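# Reseat stirrer, close cap, slide stirred cell into stand

## Task

Fix the stirred cell: lift the stirrer so that neither of its arms sits below the inner ridge and it rests level on that ridge, push the cap fully down, then slide the cell into its stand with the cap's flat edge facing the rear, continuing until the cell drops into place.

## Robot and tools

Robot: two six-joint arms, left_arm and right_arm. Each has a two-finger parallel gripper and a wrist camera. Cameras: cam_high and cam_low are fixed; cam_left_wrist and cam_right_wrist ride on the grippers. All images are 672x504. A camera stand is bolted to the floor behind the arms.

Frames: the scene frame has its origin at table-top height, halfway between the two nominal bases. +z is up, +x points out over the table, and left_arm is on the +y side. Arm names do not match image left and right. Actual base poses: left_arm at (+0.003, +0.233, +0.021) m and right_arm at (-0.010, -0.267, +0.011) m, both with quat_wxyz (+1.000, 0, 0, +0.017), a slight yaw. The fixed cameras and the table use the scene frame. Each arm reports its hand pose, velocities, targets and wrist-camera pose in its own base frame. Command offsets use the axes of that arm's current Hand target. Fingers point along the gripper's +z and close along its y. end_effector_position is the point between the pads, about 1 cm behind the tips. Printed poses can be off by a few cm, more at long reach.

Command row: 14 numbers, each in [-1, 1]. The first 7 are left_arm: dx, dy, dz, rx, ry, rz, opening. The last 7 are the same for right_arm. Send all 14 even when only one arm should move. dx..rz are offsets, not poses. They count from the Hand target as it stood when the action or move began, along that target's axes. 1.0 is 0.6 m for dx, dy, dz and 180 degrees for rotation. rx, ry, rz together form one rotation vector. The opening is absolute: +1 is fully open (0.094 m) and -1 is closed. An opening of 0 is half open, not 'keep as is'. To keep a gripper unchanged, resend its current command. Six zero pose numbers re-request the current Hand target. Repeating the same offset moves the arm on by that amount again.

execute_actions: 'actions' is a list of actions. Each action is a table of up to 15 rows, one row per 1/30 s step. A shorter table repeats its last row. Every row counts from the action's starting Hand target, not from the row before. 'cameras' lists camera names, ["all"] for all, or [] for none. Images come only when asked for, or when 'actions' is empty. An empty list also reports the current scene number and task.

move: 'target' is one 14-number row, or a list of up to 15 rows. All rows in a list count from the same starting Hand targets. Each gripper follows a straight path; all paths end together, capped at 10 s. 'speed' is in m/s, from 0.002 to 2.9, default 0.25. Turning is limited to twice that number in rad/s. Give one value, or one per target. 'blend' (m, for lists) rounds corners; 0 stops at each target. 'opening_speed' is the rate of opening change per second on the -1..+1 scale, at least 0.2; use it for slow, gentle closing. 'grip_force' is the per-pad force limit in N, 10 to 50. Give one value or one per arm; it stays set. Lower forces close more slowly. 'blocking': false returns after about 0.5 s while the move continues. The result adds a 'move:' line giving the ending (done, off_target, moving, held, fault) and any limits (paced = pose clipped, held = steps withheld). Moves do not avoid obstacles or the other arm. Faster moves lag and stray more and hit harder. Aiming further past a contact presses harder.

wait: 'seconds' 0 to 10. The robot holds its last commands, and a running move continues. stop: brakes a running move. zoom_image: 'camera' plus 'region' [x0, y0, x1, y1] in pixels from the top-left of that camera's newest image, at most 504 by 504. read_manual: 'section' "licences", which returns licence text only. finished_scene: 'scene' is the current scene's number; this ends the scene permanently, so the result must already hold with the robot let go.

Results: Hand target is the last commanded pose after clipping; the next offsets count from it. The controller limits the commanded orientation to within 40 degrees of the measured one each step. A gripper often rests a few cm short of its Hand target because of friction and weight, which does not by itself mean contact. Another command, even all zeros, asks again; if it still falls short, send the remaining distance as an offset. grip_measured uses the opening scale. It reads slightly wide when empty and slightly narrow on a squeezed part; the last Joint positions value is the opening in metres. To release, command well above grip_measured. Joint velocities 'within noise' means at rest. Joint torques include gravity, and joints 1-3 wrap at ±28 N m. Tool commands shows the present gripper commands.

Avoid: arms or grippers touching each other, including closing on the other arm's fingers. Also avoid hard hits on fixed or heavy objects, dropping or releasing a moving part, anything leaving the table, and strain on the camera cables. Do not route a path close to an arm's own base; go around it. Pushing toward an unreachable pose, holding loads, or keeping an arm stretched heats the motors: MOTOR HOT appears at 75 °C, and at 90 °C the arm folds and stops working. Loose objects may occasionally be nudged by outside pushes.

Each tool is called after ">>>" as name(argument=value, ...) on one line, values as JSON.

## Session

>>> execute_actions(actions=[])

Scene clock: 0.00 s.
left_arm: end_effector_position=(+0.4132, +0.0158, +0.1249) grip_measured=+1.000 end_effector_quat_wxyz=(+0.594, -0.042, +0.803, +0.021) | right_arm: end_effector_position=(+0.4022, -0.0265, +0.1407) grip_measured=+1.000 end_effector_quat_wxyz=(+0.645, +0.084, +0.759, -0.035)
Joint positions: left_arm=[-0.002 1.5 0.444 0.758 -0.087 -0.043 0.094] | right_arm=[0.008 1.507 0.354 0.983 0.17 0.085 0.094]
Joint velocities: within noise
Joint torques (N m): no reading
Heat: left arm: 26 °C; right arm: 26 °C.
Hand target: left_arm +0.4145, +0.0159, +0.1290; +0.598, -0.043, +0.800, +0.021 | right_arm +0.4031, -0.0266, +0.1437; +0.647, +0.084, +0.757, -0.035
Tool commands: left_gripper/opening=+1.0 right_gripper/opening=+1.0

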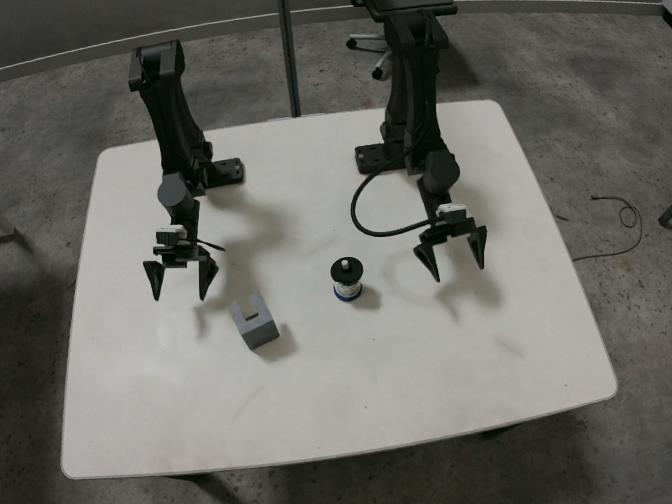

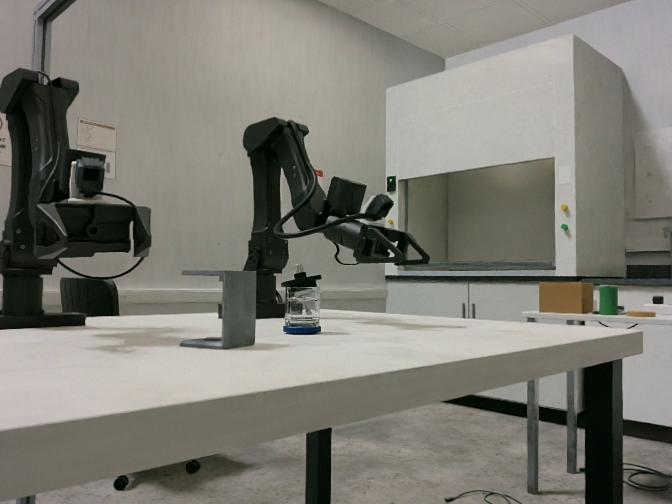

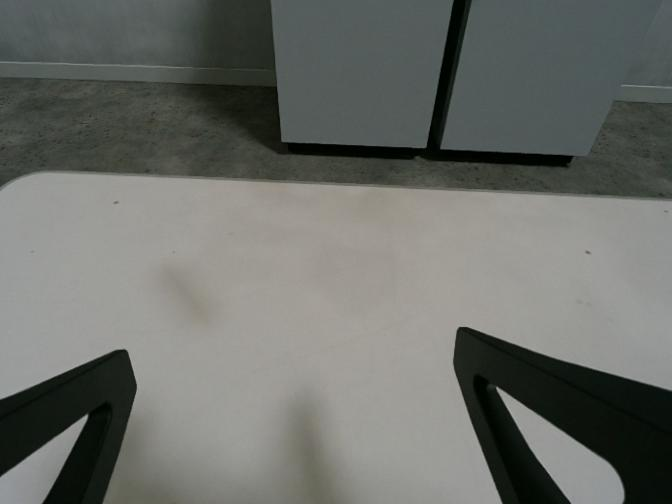

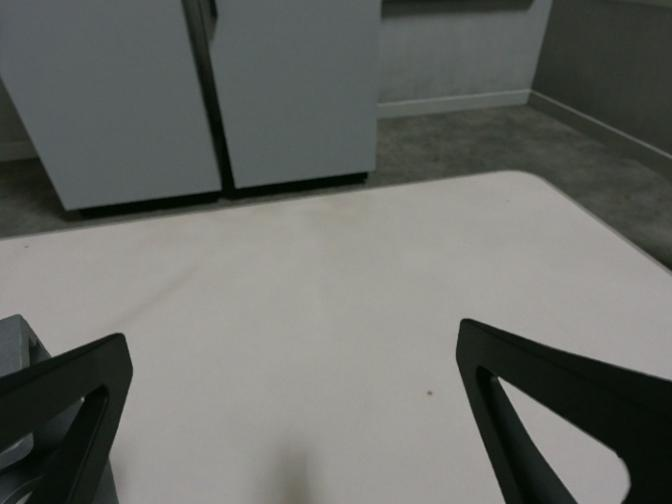

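>>> zoom_image(camera="cam_high", region=[210, 220, 410, 370])

>>> zoom_image(camera="cam_low", region=[160, 240, 360, 370])

>>> zoom_image(camera="cam_low", region=[260, 250, 340, 350])

Scaled by 2.520 from the camera's 672x504 image, which has a finer 960x720 frame.

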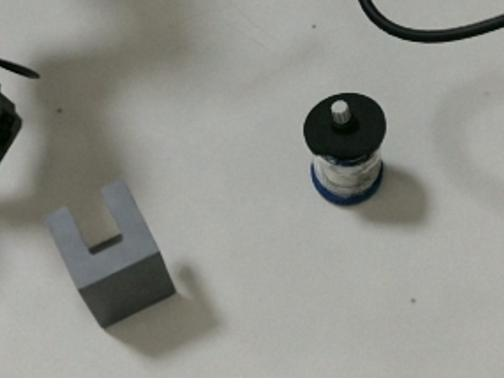

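Scaled by 2.520 from the camera's 672x504 image, which has a finer 960x720 frame.

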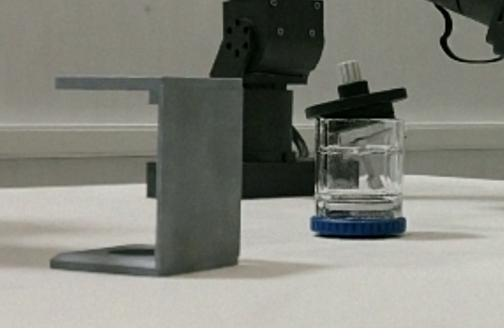

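Scaled by 5.040 from the camera's 672x504 image, which has a finer 960x720 frame.

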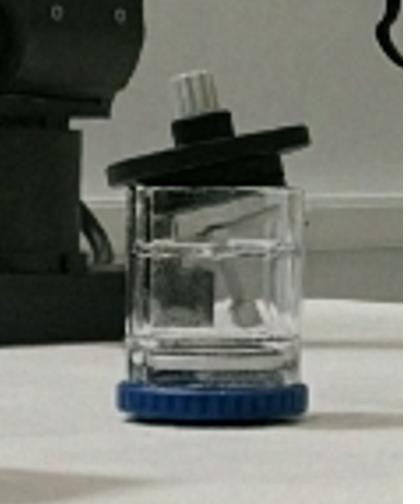

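>>> move(target=[-0.23,-0.283,-0.10,0.0143,0.408,0.029,1,0,0,0,0,0,0,1], cameras=["all"])

Scene clock: 37.07 s.
left_arm: end_effector_position=(+0.4113, -0.1500, +0.2859) grip_measured=+1.000 end_effector_quat_wxyz=(+0.209, +0.004, +0.976, -0.067) | right_arm: end_effector_position=(+0.4022, -0.0265, +0.1407) grip_measured=+1.000 end_effector_quat_wxyz=(+0.645, +0.084, +0.759, -0.035)
Joint positions: left_arm=[-0.36 2.005 2.423 -1.547 -0.02 -0.348 0.094] | right_arm=[0.008 1.507 0.354 0.983 0.17 0.085 0.094]
Joint torques (N m): left_arm=[0.02 -8.95 8.23 0.89 0.11 -0.11] | right_arm=[0.05 -4.41 6.22 2.15 0.03 0.01]
Heat: left arm: 28 °C; right arm: 30 °C.
Hand target: left_arm +0.4121, -0.1524, +0.2811; +0.000, +0.000, +1.000, +0.000 | right_arm +0.4031, -0.0266, +0.1437; +0.647, +0.084, +0.757, -0.035
Off the commanded pose: left_arm 0.005 m, 25 deg | right_arm 0.003 m, 0 deg.
joint sent to its limit (left arm) — joint 4 (wrist pitch), lower limit. The joint targets are off in orientation, not in position.
move: off_target (left_arm)

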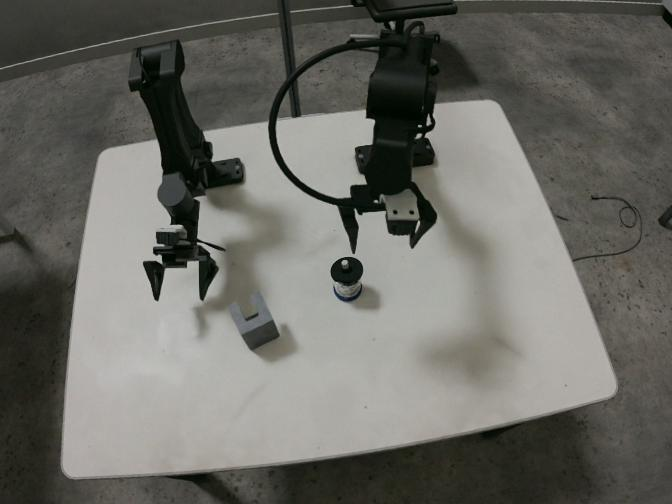

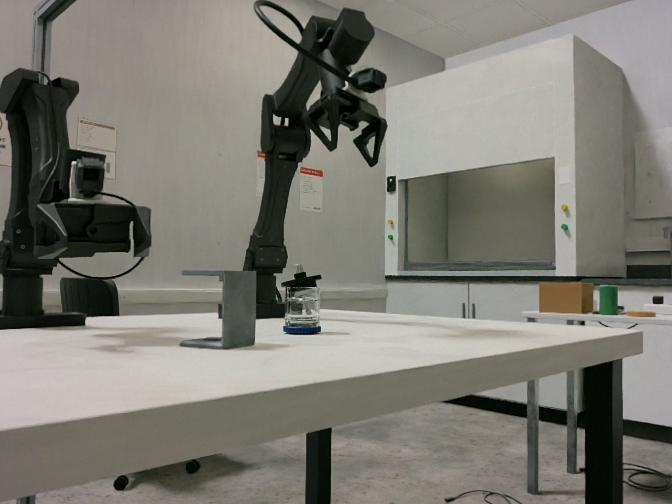

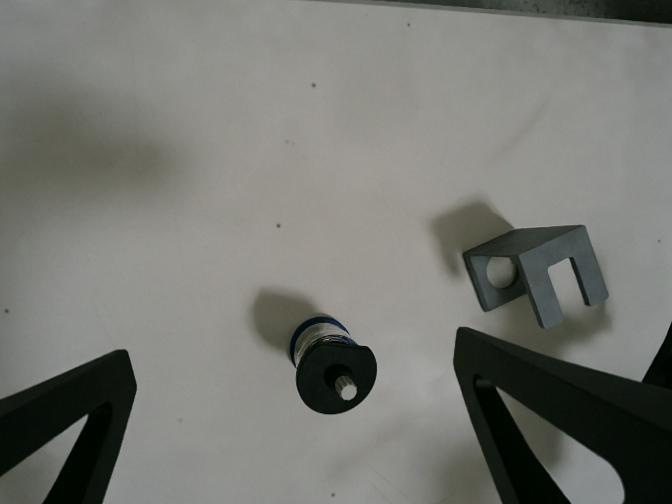

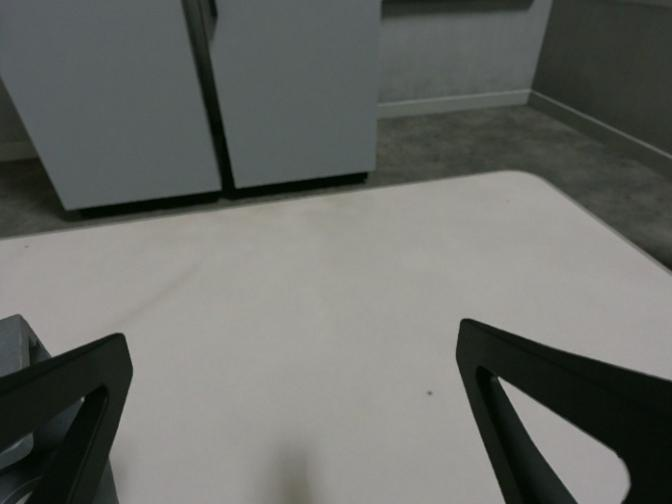

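>>> zoom_image(camera="cam_left_wrist", region=[240, 290, 420, 430])

>>> zoom_image(camera="cam_left_wrist", region=[430, 190, 630, 340])

Scaled by 2.800 from the camera's 672x504 image, which has a finer 960x720 frame.

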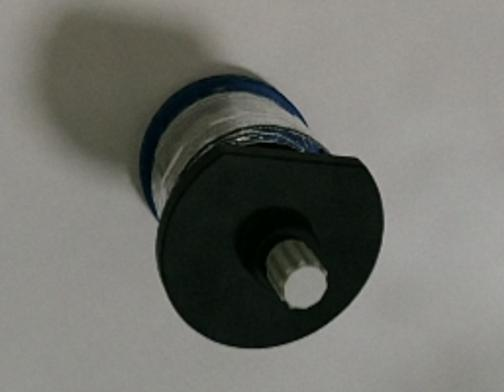

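Scaled by 2.520 from the camera's 672x504 image, which has a finer 960x720 frame.

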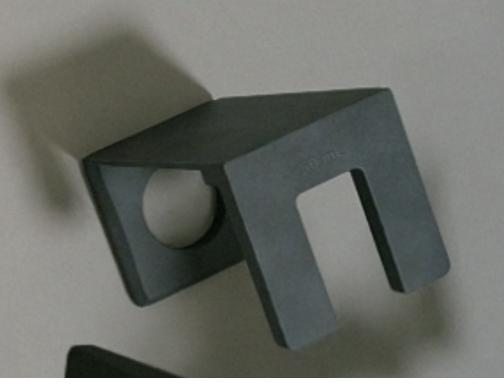

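>>> move(target=[[0.30,-0.07,0.05,0,-0.45,0,1,0,0,0,0,0,0,1],[0.30,-0.07,0.33,0,-0.5,0,1,0,0,0,0,0,0,1]], blend=0.03, cameras=["cam_left_wrist","cam_high","cam_low"])

Scene clock: 89.03 s.
left_arm: end_effector_position=(+0.2309, -0.1936, +0.0748) grip_measured=+1.000 end_effector_quat_wxyz=(+0.680, +0.026, +0.731, +0.042) | right_arm: end_effector_position=(+0.4022, -0.0265, +0.1407) grip_measured=+1.000 end_effector_quat_wxyz=(+0.645, +0.084, +0.759, -0.035)
Joint positions: left_arm=[-1.323 1.978 0.219 1.448 -1.337 -0.206 0.094] | right_arm=[0.008 1.507 0.354 0.983 0.17 0.085 0.094]
Joint torques (N m): left_arm=[0.42 -5.15 1.33 3.11 -0.2 -0.03] | right_arm=[0.02 -4.4 6.2 2.14 0.04 0]
Heat: left arm: 29 °C; right arm: 32 °C.
Hand target: left_arm +0.2322, -0.1944, +0.0832; +0.707, +0.000, +0.707, +0.001 | right_arm +0.4031, -0.0266, +0.1437; +0.647, +0.084, +0.757, -0.035
Off the commanded pose: left_arm 0.008 m, 7 deg | right_arm 0.003 m, 0 deg.
joint sent to its limit (left arm) — joint 4 (wrist pitch), upper limit. The joint targets are off in orientation, not in position.
move: off_target (left_arm)
Images, in order (width x height): cam_high 672x504, cam_low 672x504, cam_left_wrist 672x504.

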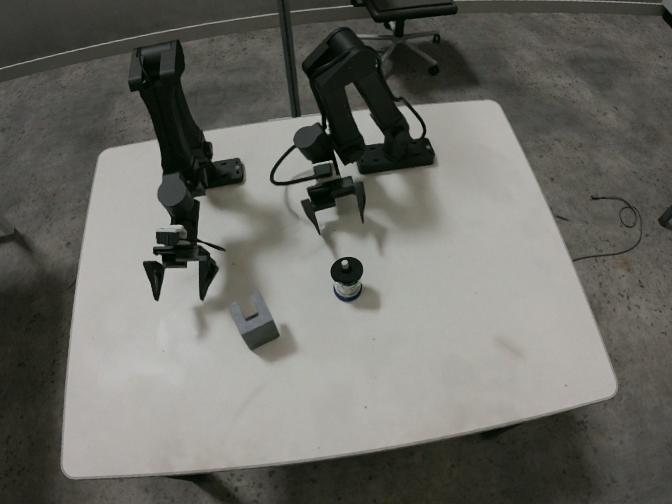

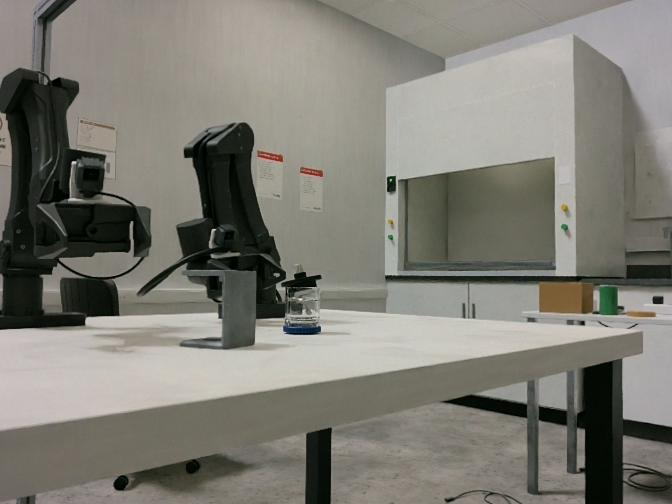

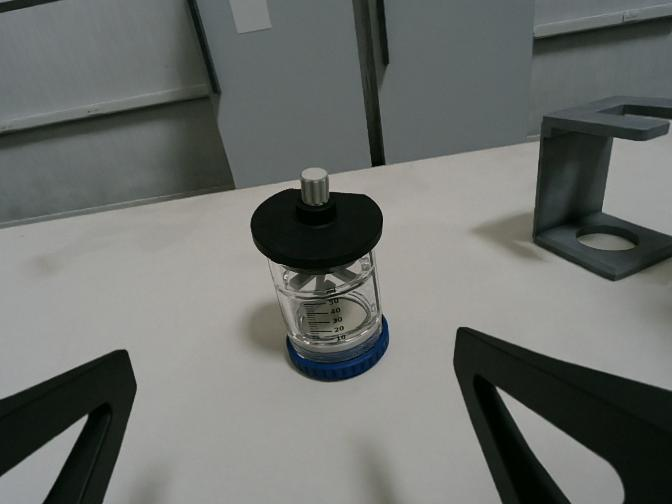

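>>> zoom_image(camera="cam_left_wrist", region=[240, 160, 400, 390])

>>> zoom_image(camera="cam_left_wrist", region=[520, 80, 672, 290])

Scaled by 2.191 from the camera's 672x504 image, which has a finer 960x720 frame.

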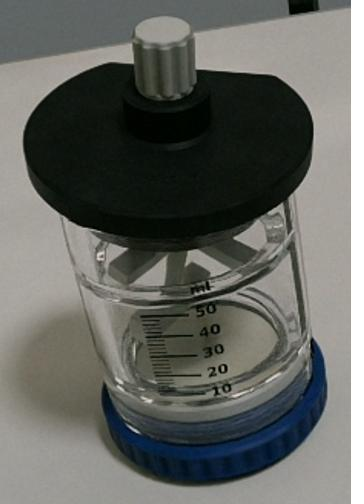

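Scaled by 2.400 from the camera's 672x504 image, which has a finer 960x720 frame.

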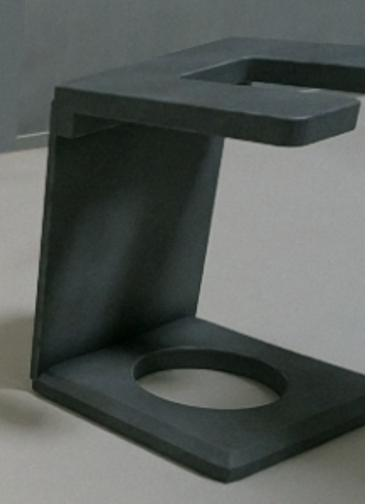

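>>> move(target=[[-0.30,0,0,0,0.0,0,1,0,0,0,0,0,0,1],[-0.30,-0.009,0.182,0,0.42,0,1,0.004,-0.041,-0.249,0,0,0,1],[-0.178,-0.009,0.182,0,0.5,0,1,0.2177,0.4053,-0.276,-0.1884,0.0095,-0.0493,1]], blend=0.02, cameras=["all"])

Scene clock: 139.20 s.
left_arm: end_effector_position=(+0.3448, -0.2018, +0.1997) grip_measured=+1.000 end_effector_quat_wxyz=(+0.063, -0.002, +0.998, -0.032) | right_arm: end_effector_position=(+0.2615, +0.2482, +0.0496) grip_measured=+1.000 end_effector_quat_wxyz=(+0.612, -0.173, +0.760, +0.132)
Joint positions: left_arm=[-0.537 1.993 2.111 -1.548 -0.011 -0.541 0.094] | right_arm=[1.035 1.997 0.203 1.532 0.582 0.135 0.094]
Joint torques (N m): left_arm=[0.42 -9.72 6.08 0.33 0.11 0.03] | right_arm=[-0.08 -3.37 3.25 2.63 0.15 -0.07]
Heat: left arm: 36 °C; right arm: 34 °C.
Hand target: left_arm +0.3413, -0.1998, +0.1899; +0.000, +0.000, +1.000, +0.000 | right_arm +0.2645, +0.2502, +0.0551; +0.628, -0.165, +0.748, +0.139
Off the commanded pose: left_arm 0.010 m, 8 deg | right_arm 0.007 m, 3 deg.
joint sent to its limit (left arm) — joint 4 (wrist pitch), lower limit. The joint targets are off in orientation, not in position.
joint sent to its limit (right arm) — joint 4 (wrist pitch), upper limit. The joint targets still meet the commanded pose.
move: off_target (left_arm, right_arm)

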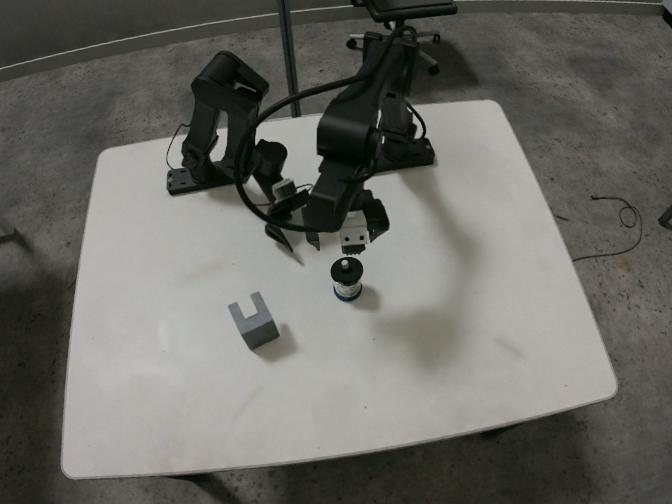

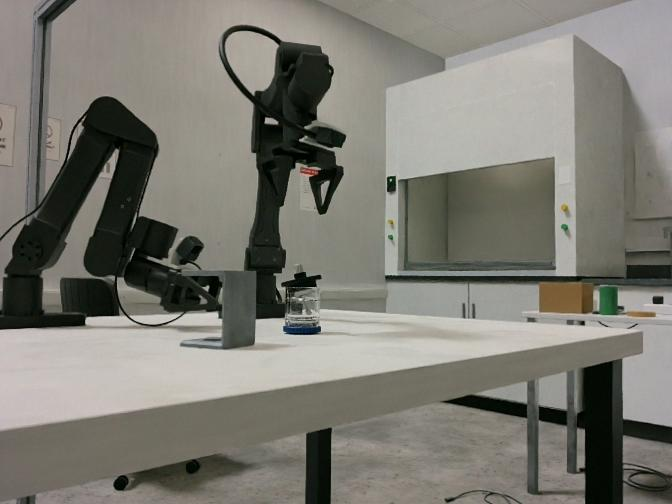

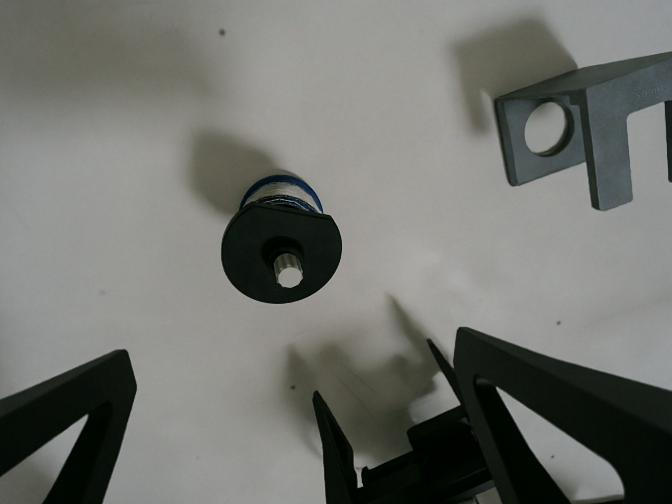

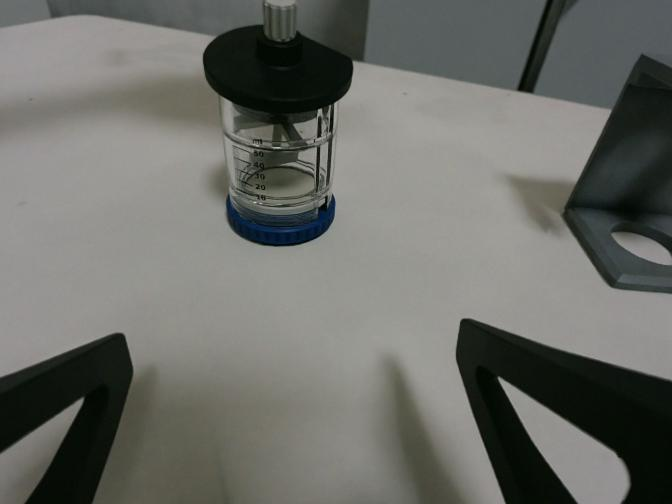

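>>> move(target=[0,0,0,0,0,0,1,-0.04,0.025,0.08,0,0,0,1], cameras=["cam_left_wrist","cam_right_wrist","cam_low"], speed=0.15)

Scene clock: 163.73 s.
left_arm: end_effector_position=(+0.3448, -0.2018, +0.1997) grip_measured=+1.000 end_effector_quat_wxyz=(+0.063, -0.002, +0.998, -0.032) | right_arm: end_effector_position=(+0.3020, +0.2835, +0.0660) grip_measured=+1.000 end_effector_quat_wxyz=(+0.626, -0.164, +0.750, +0.139)
Joint positions: left_arm=[-0.537 1.993 2.111 -1.548 -0.011 -0.541 0.094] | right_arm=[0.973 1.997 0.402 1.388 0.53 0.11 0.094]
Joint torques (N m): left_arm=[0.34 -9.72 6.09 0.3 0.11 0.02] | right_arm=[-0.43 -7.06 4.51 1.89 0.01 -0.07]
Heat: left arm: 30 °C; right arm: 39 °C.
Hand target: left_arm +0.3413, -0.1998, +0.1899; +0.000, +0.000, +1.000, +0.000 | right_arm +0.3048, +0.2855, +0.0704; +0.627, -0.165, +0.748, +0.139
Off the commanded pose: left_arm 0.011 m, 8 deg | right_arm 0.006 m, 0 deg.
joint sent to its limit (left arm) — joint 4 (wrist pitch), lower limit. The joint targets are off in orientation, not in position.
move: off_target (left_arm)
Images, in order (width x height): cam_low 672x504, cam_left_wrist 672x504, cam_right_wrist 672x504.

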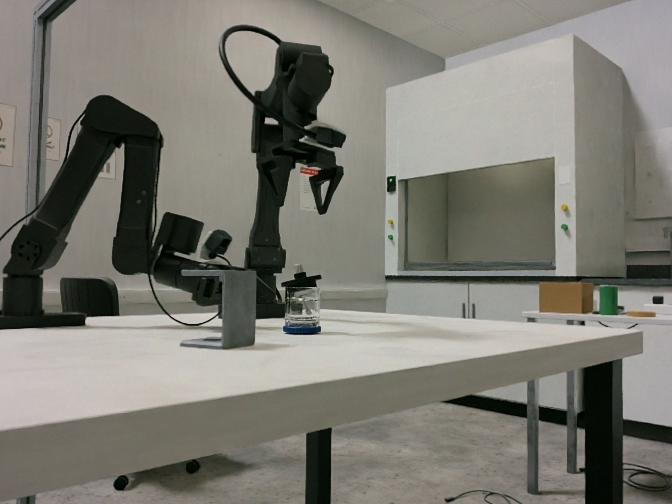

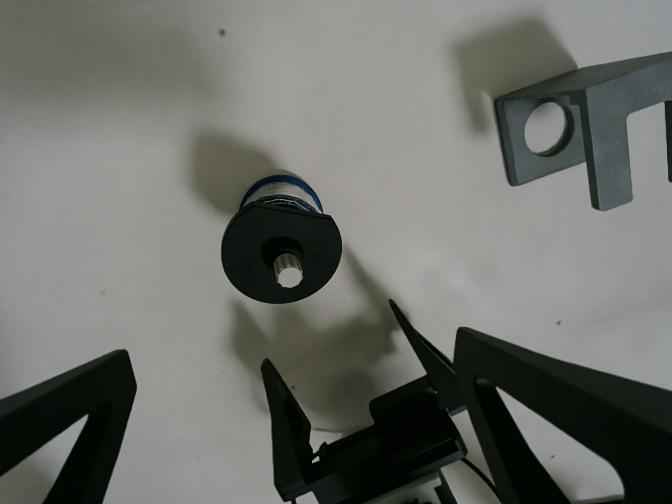

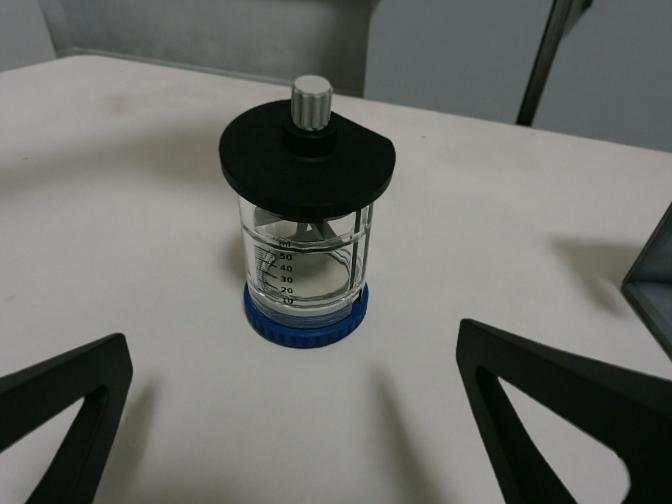

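>>> move(target=[0,0,0,0,0,0,1,0.01,0.003,0.14,0,0,0,1], cameras=["cam_left_wrist","cam_right_wrist","cam_low"], speed=0.12)

Scene clock: 169.33 s.
left_arm: end_effector_position=(+0.3448, -0.2018, +0.1997) grip_measured=+1.000 end_effector_quat_wxyz=(+0.063, -0.002, +0.998, -0.032) | right_arm: end_effector_position=(+0.3755, +0.3197, +0.0636) grip_measured=+1.000 end_effector_quat_wxyz=(+0.638, -0.155, +0.740, +0.148)
Joint positions: left_arm=[-0.537 1.993 2.111 -1.548 -0.011 -0.541 0.094] | right_arm=[0.85 2.167 0.708 1.302 0.411 0.084 0.094]
Joint torques (N m): left_arm=[0.38 -9.74 6.08 0.31 0.11 0.03] | right_arm=[-0.31 -5.72 5.78 1.93 -0.02 -0.08]
Heat: left arm: 29 °C; right arm: 38 °C.
Hand target: left_arm +0.3413, -0.1998, +0.1899; +0.000, +0.000, +1.000, +0.000 | right_arm +0.3782, +0.3216, +0.0499; +0.628, -0.165, +0.748, +0.139
Off the commanded pose: left_arm 0.011 m, 8 deg | right_arm 0.014 m, 2 deg.
joint sent to its limit (left arm) — joint 4 (wrist pitch), lower limit. The joint targets are off in orientation, not in position.
move: off_target (left_arm, right_arm)
Images, in order (width x height): cam_low 672x504, cam_left_wrist 672x504, cam_right_wrist 672x504.

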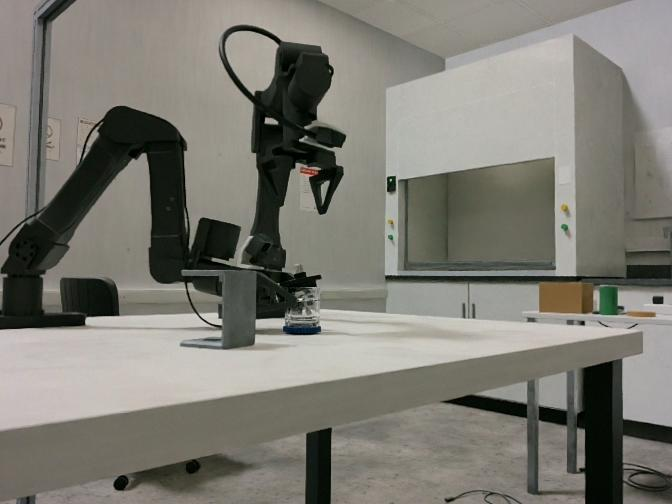

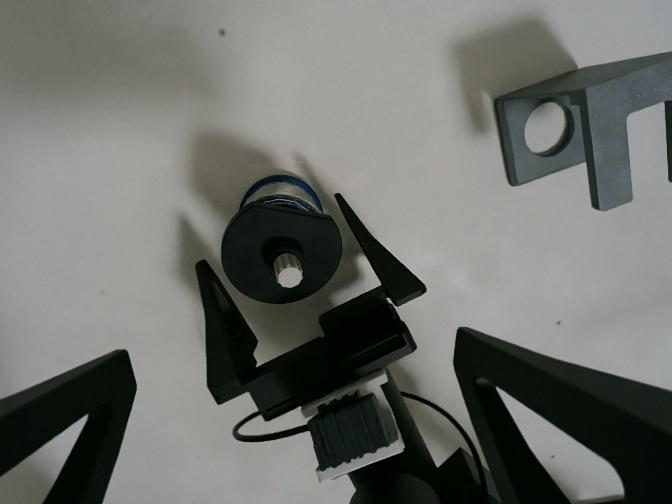

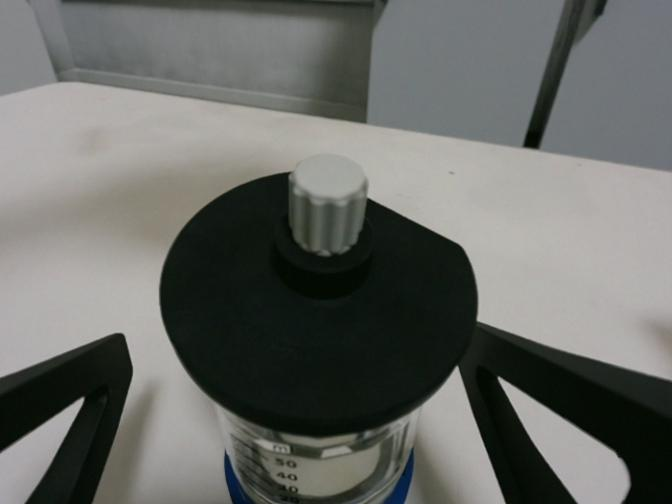

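>>> move(target=[0,0,0,0,0,0,1,0.008,0,0,0,0,0,1], cameras=["cam_right_wrist","cam_low"], speed=0.12)

>>> zoom_image(camera="cam_low", region=[220, 240, 360, 350])

Scene clock: 176.63 s.
left_arm: end_effector_position=(+0.3448, -0.2018, +0.1997) grip_measured=+1.000 end_effector_quat_wxyz=(+0.063, -0.002, +0.998, -0.032) | right_arm: end_effector_position=(+0.3746, +0.3188, +0.0536) grip_measured=+1.000 end_effector_quat_wxyz=(+0.631, -0.159, +0.746, +0.143)
Joint positions: left_arm=[-0.537 1.993 2.111 -1.548 -0.011 -0.541 0.094] | right_arm=[0.85 2.188 0.708 1.301 0.411 0.084 0.094]
Joint torques (N m): left_arm=[0.43 -9.7 6.02 0.31 0.11 0.02] | right_arm=[-0.24 -5.83 5.74 2.13 0 -0.07]
Heat: left arm: 29 °C; right arm: 38 °C.
Hand target: left_arm +0.3413, -0.1998, +0.1899; +0.000, +0.000, +1.000, +0.000 | right_arm +0.3774, +0.3212, +0.0450; +0.627, -0.165, +0.748, +0.139
Off the commanded pose: left_arm 0.011 m, 8 deg | right_arm 0.009 m, 1 deg.
joint sent to its limit (left arm) — joint 4 (wrist pitch), lower limit. The joint targets are off in orientation, not in position.
move: off_target (left_arm)
Images, in order (width x height): cam_low 672x504, cam_right_wrist 672x504.

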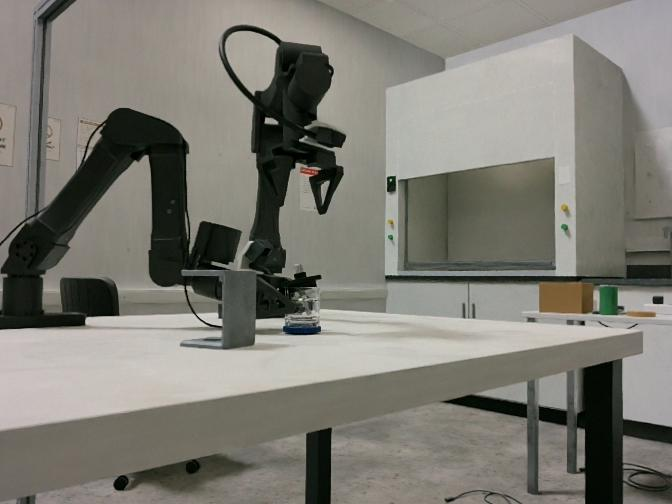

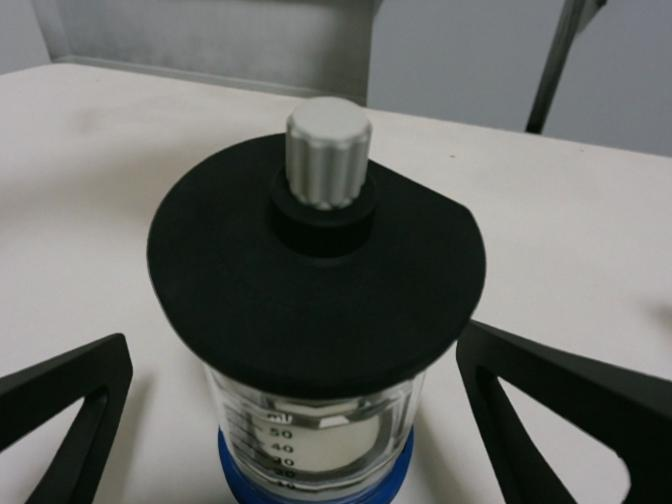

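Scaled by 3.600 from the camera's 672x504 image, which has a finer 960x720 frame.

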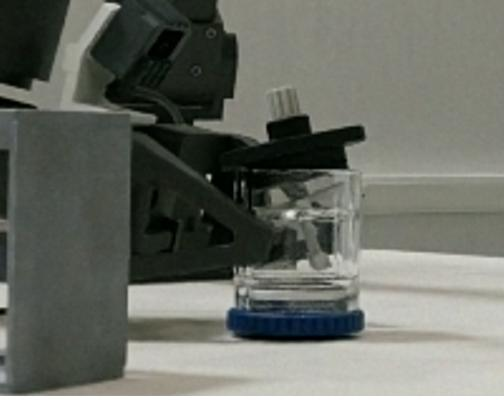

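>>> move(target=[0,0,0,0,0,0,1,0.002,0.003,0.012,0,0,0,1], speed=0.1)

>>> move(target=[0,0,0,0,0,0,1,0,0,0,0,0,0,0.1], grip_force=15, opening_speed=0.3, cameras=["all"])

Scene clock: 183.10 s.
left_arm: end_effector_position=(+0.3448, -0.2018, +0.1997) grip_measured=+1.000 end_effector_quat_wxyz=(+0.063, -0.002, +0.998, -0.032) | right_arm: end_effector_position=(+0.3795, +0.3250, +0.0549) grip_measured=+1.000 end_effector_quat_wxyz=(+0.635, -0.158, +0.742, +0.147)
Joint positions: left_arm=[-0.537 1.993 2.111 -1.548 -0.011 -0.541 0.094] | right_arm=[0.85 2.207 0.74 1.301 0.409 0.084 0.094]
Joint torques (N m): left_arm=[0.35 -9.7 6.04 0.31 0.11 0.04] | right_arm=[-0.49 -5.91 5.75 2.02 0 -0.08]
Heat: left arm: 29 °C; right arm: 38 °C.
Hand target: left_arm +0.3413, -0.1998, +0.1899; +0.000, +0.000, +1.000, +0.000 | right_arm +0.3829, +0.3258, +0.0427; +0.627, -0.165, +0.748, +0.139
Off the commanded pose: left_arm 0.011 m, 8 deg | right_arm 0.013 m, 2 deg.
joint sent to its limit (left arm) — joint 4 (wrist pitch), lower limit. The joint targets are off in orientation, not in position.
move: off_target (left_arm, right_arm)

Scene clock: 187.70 s.
left_arm: end_effector_position=(+0.3448, -0.2018, +0.1997) grip_measured=+1.000 end_effector_quat_wxyz=(+0.063, -0.002, +0.998, -0.032) | right_arm: end_effector_position=(+0.3803, +0.3241, +0.0549) grip_measured=+0.229 end_effector_quat_wxyz=(+0.635, -0.157, +0.742, +0.146)
Joint positions: left_arm=[-0.537 1.993 2.111 -1.548 -0.011 -0.541 0.094] | right_arm=[0.848 2.207 0.74 1.301 0.409 0.084 0.058]
Joint torques (N m): left_arm=[0.38 -9.72 6.12 0.32 0.11 0.04] | right_arm=[-0.32 -5.89 5.72 2.02 0 -0.07]
Heat: left arm: 29 °C; right arm: 38 °C.
Hand target: left_arm +0.3413, -0.1998, +0.1899; +0.000, +0.000, +1.000, +0.000 | right_arm +0.3829, +0.3257, +0.0427; +0.628, -0.165, +0.748, +0.139
Off the commanded pose: left_arm 0.011 m, 8 deg | right_arm 0.013 m, 2 deg.
joint sent to its limit (left arm) — joint 4 (wrist pitch), lower limit. The joint targets are off in orientation, not in position.
grip_force (N): 15, 15
move: off_target (left_arm, right_arm)

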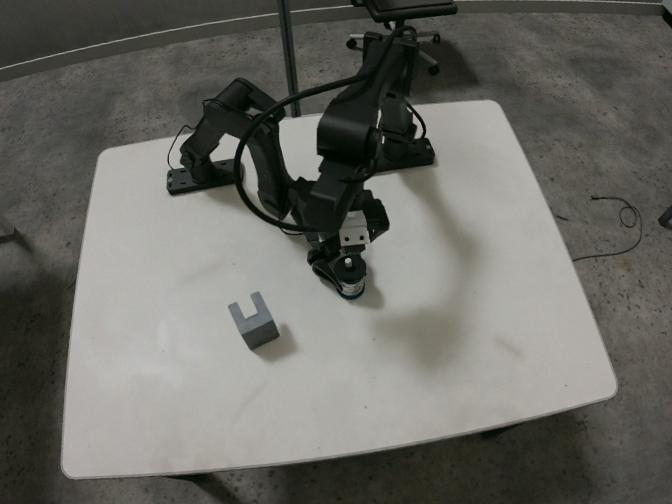

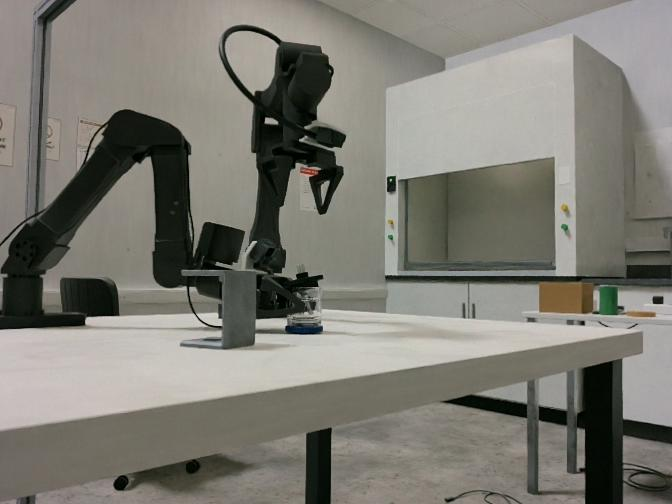

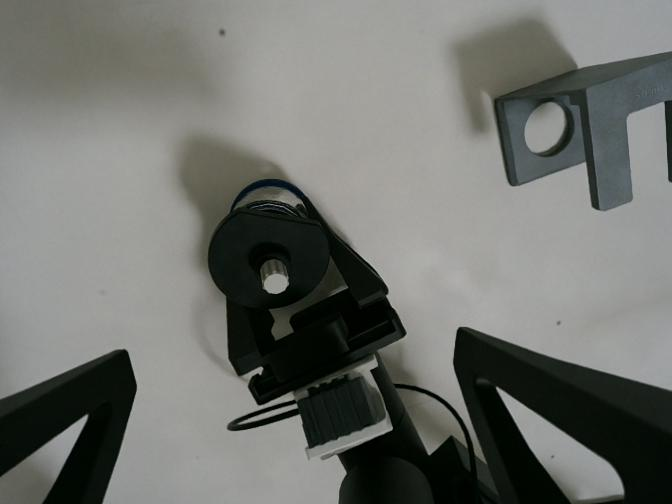

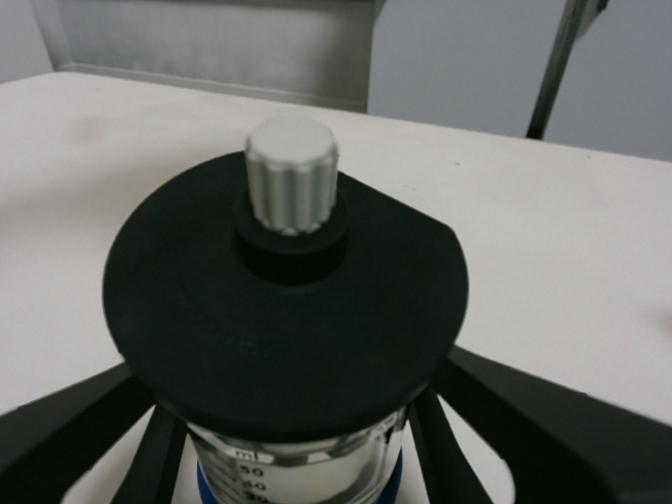

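>>> move(target=[0.008,0.016,0.1,0,0,0,1,0,0,0,0,0,0,0.1], speed=0.12, cameras=["all"])

>>> zoom_image(camera="cam_low", region=[220, 220, 380, 350])

Scene clock: 196.87 s.
left_arm: end_effector_position=(+0.3337, -0.1884, +0.1384) grip_measured=+1.000 end_effector_quat_wxyz=(+0.006, -0.002, +1.000, +0.002) | right_arm: end_effector_position=(+0.3803, +0.3241, +0.0549) grip_measured=+0.229 end_effector_quat_wxyz=(+0.635, -0.157, +0.742, +0.146)
Joint positions: left_arm=[-0.521 2.005 1.888 -1.445 -0.01 -0.526 0.094] | right_arm=[0.848 2.207 0.74 1.301 0.409 0.084 0.058]
Joint torques (N m): left_arm=[0.29 -9.99 6.28 0.44 0.11 0.06] | right_arm=[-0.35 -5.9 5.72 2.02 0 -0.07]
Heat: left arm: 29 °C; right arm: 38 °C.
Hand target: left_arm +0.3366, -0.1901, +0.1300; +0.000, +0.000, +1.000, +0.000 | right_arm +0.3829, +0.3257, +0.0427; +0.628, -0.165, +0.748, +0.139
Off the commanded pose: left_arm 0.009 m, 1 deg | right_arm 0.013 m, 2 deg.
grip_force (N): 15, 15
move: off_target (right_arm)

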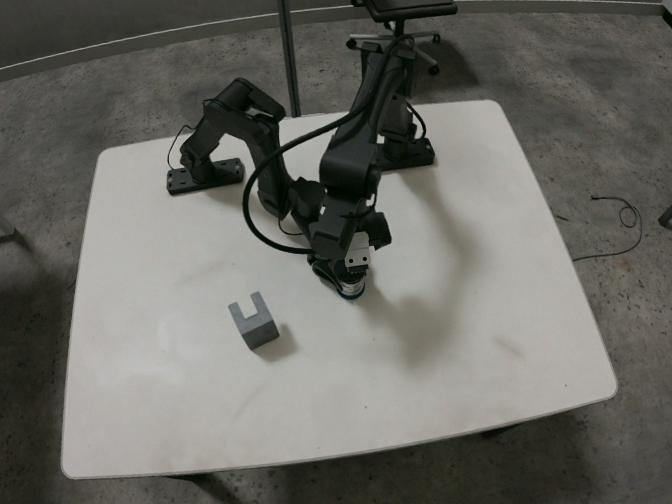

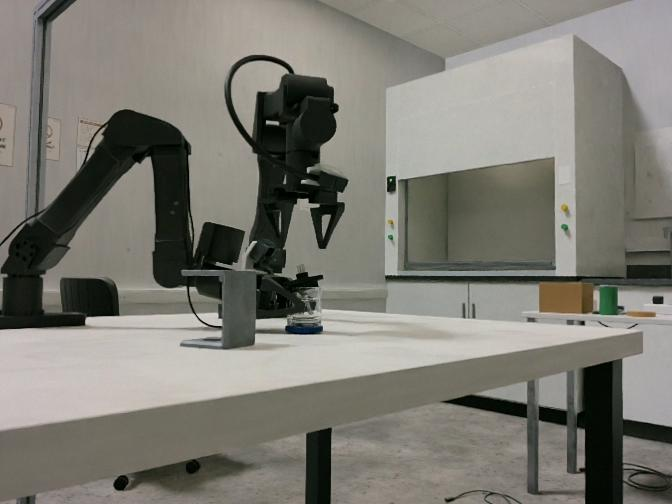

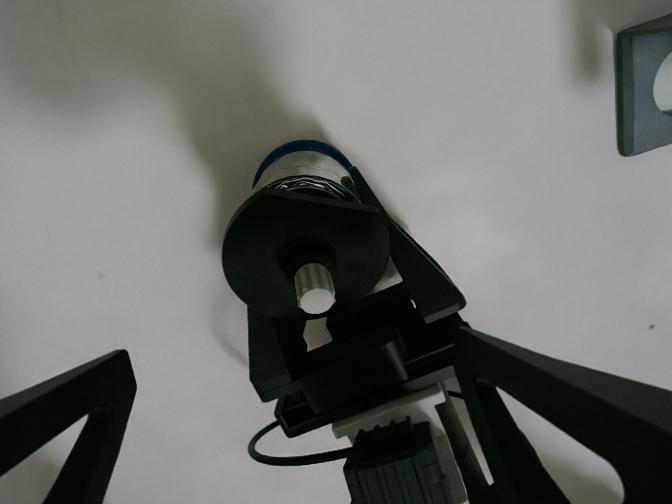

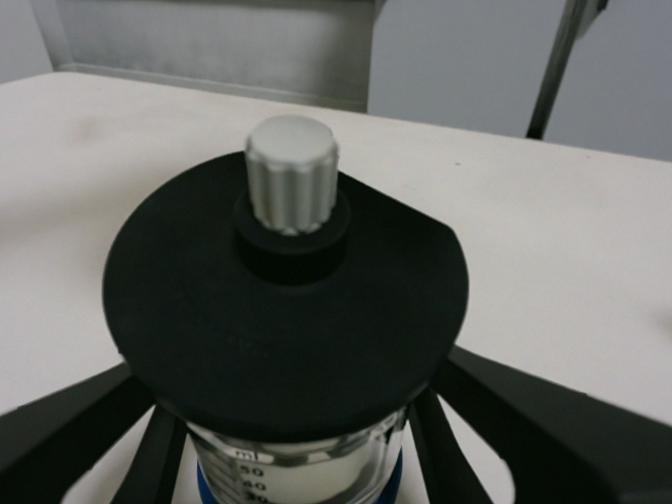

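Scaled by 3.150 from the camera's 672x504 image, which has a finer 960x720 frame.

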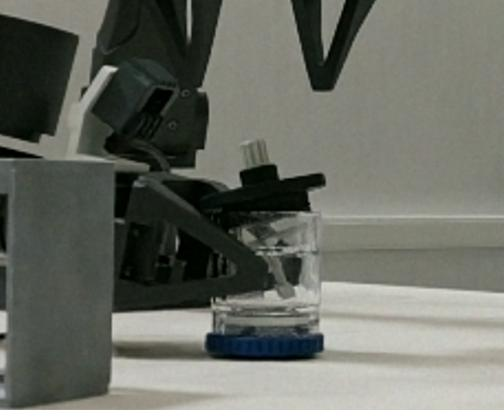

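>>> move(target=[0,0,0,0,0,0,-0.15,0,0,0,0,0,0,0.1], grip_force=[40,15])

>>> move(target=[-0.006,-0.005,0.035,0,0,0,-0.15,0,0,0,0,0,0,0.1], speed=0.06, cameras=["cam_low","cam_left_wrist","cam_right_wrist"])

Scene clock: 214.40 s.
left_arm: end_effector_position=(+0.3338, -0.1885, +0.1384) grip_measured=-0.147 end_effector_quat_wxyz=(+0.006, -0.002, +1.000, +0.002) | right_arm: end_effector_position=(+0.3803, +0.3241, +0.0549) grip_measured=+0.229 end_effector_quat_wxyz=(+0.635, -0.157, +0.742, +0.146)
Joint positions: left_arm=[-0.521 2.005 1.888 -1.445 -0.01 -0.526 0.04] | right_arm=[0.848 2.207 0.74 1.301 0.409 0.084 0.058]
Joint torques (N m): left_arm=[0.42 -10 6.3 0.42 0.1 0.04] | right_arm=[-0.35 -5.89 5.72 2.03 0 -0.08]
Heat: left arm: 29 °C; right arm: 38 °C.
Hand target: left_arm +0.3366, -0.1901, +0.1300; +0.000, -0.001, +1.000, +0.000 | right_arm +0.3829, +0.3257, +0.0427; +0.628, -0.165, +0.748, +0.139
Off the commanded pose: left_arm 0.009 m, 1 deg | right_arm 0.013 m, 2 deg.
grip_force (N): 40, 15
move: off_target (right_arm)

Scene clock: 215.43 s.
left_arm: end_effector_position=(+0.3385, -0.1912, +0.1191) grip_measured=-0.147 end_effector_quat_wxyz=(+0.008, -0.002, +1.000, +0.001) | right_arm: end_effector_position=(+0.3803, +0.3241, +0.0549) grip_measured=+0.229 end_effector_quat_wxyz=(+0.635, -0.157, +0.742, +0.146)
Joint positions: left_arm=[-0.521 2.017 1.827 -1.369 -0.01 -0.526 0.04] | right_arm=[0.848 2.207 0.74 1.301 0.409 0.084 0.058]
Joint torques (N m): left_arm=[0.1 -9.85 6.22 0.35 0.11 0.01] | right_arm=[-0.32 -5.93 5.74 2.02 -0.01 -0.07]
Heat: left arm: 29 °C; right arm: 38 °C.
Hand target: left_arm +0.3402, -0.1931, +0.1089; +0.000, -0.001, +1.000, +0.000 | right_arm +0.3829, +0.3257, +0.0427; +0.628, -0.165, +0.748, +0.139
Off the commanded pose: left_arm 0.010 m, 1 deg | right_arm 0.013 m, 2 deg.
grip_force (N): 40, 15
move: off_target (right_arm)
Images, in order (width x height): cam_low 672x504, cam_left_wrist 672x504, cam_right_wrist 672x504.

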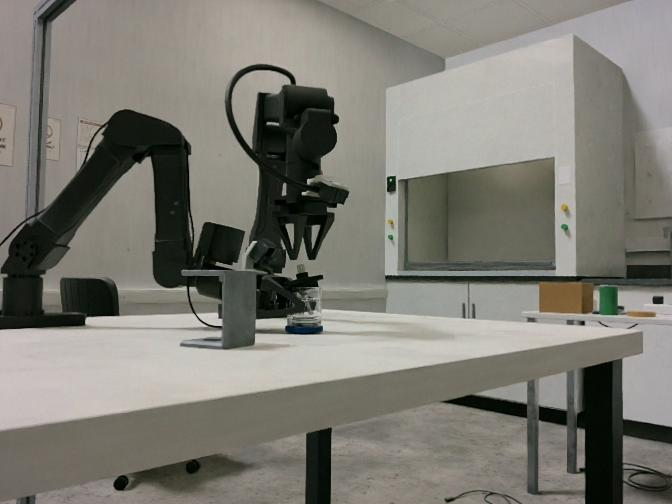

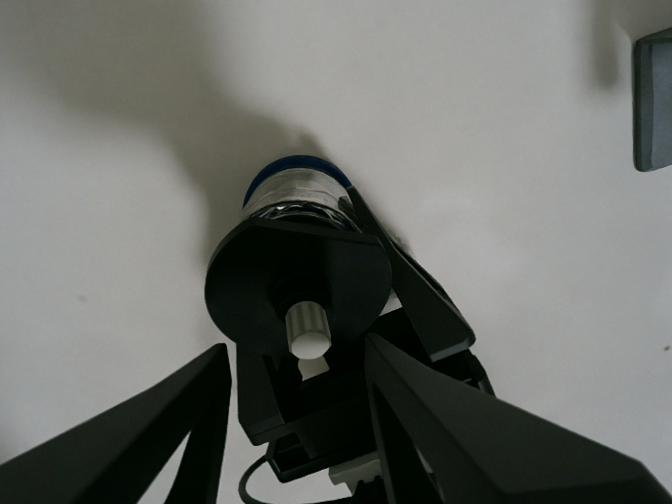

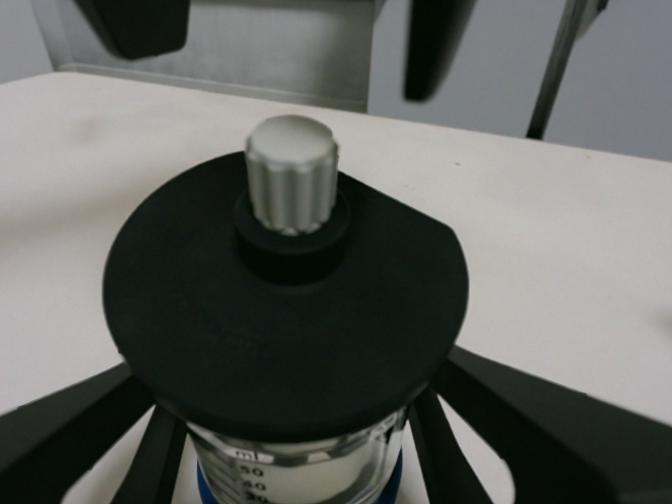

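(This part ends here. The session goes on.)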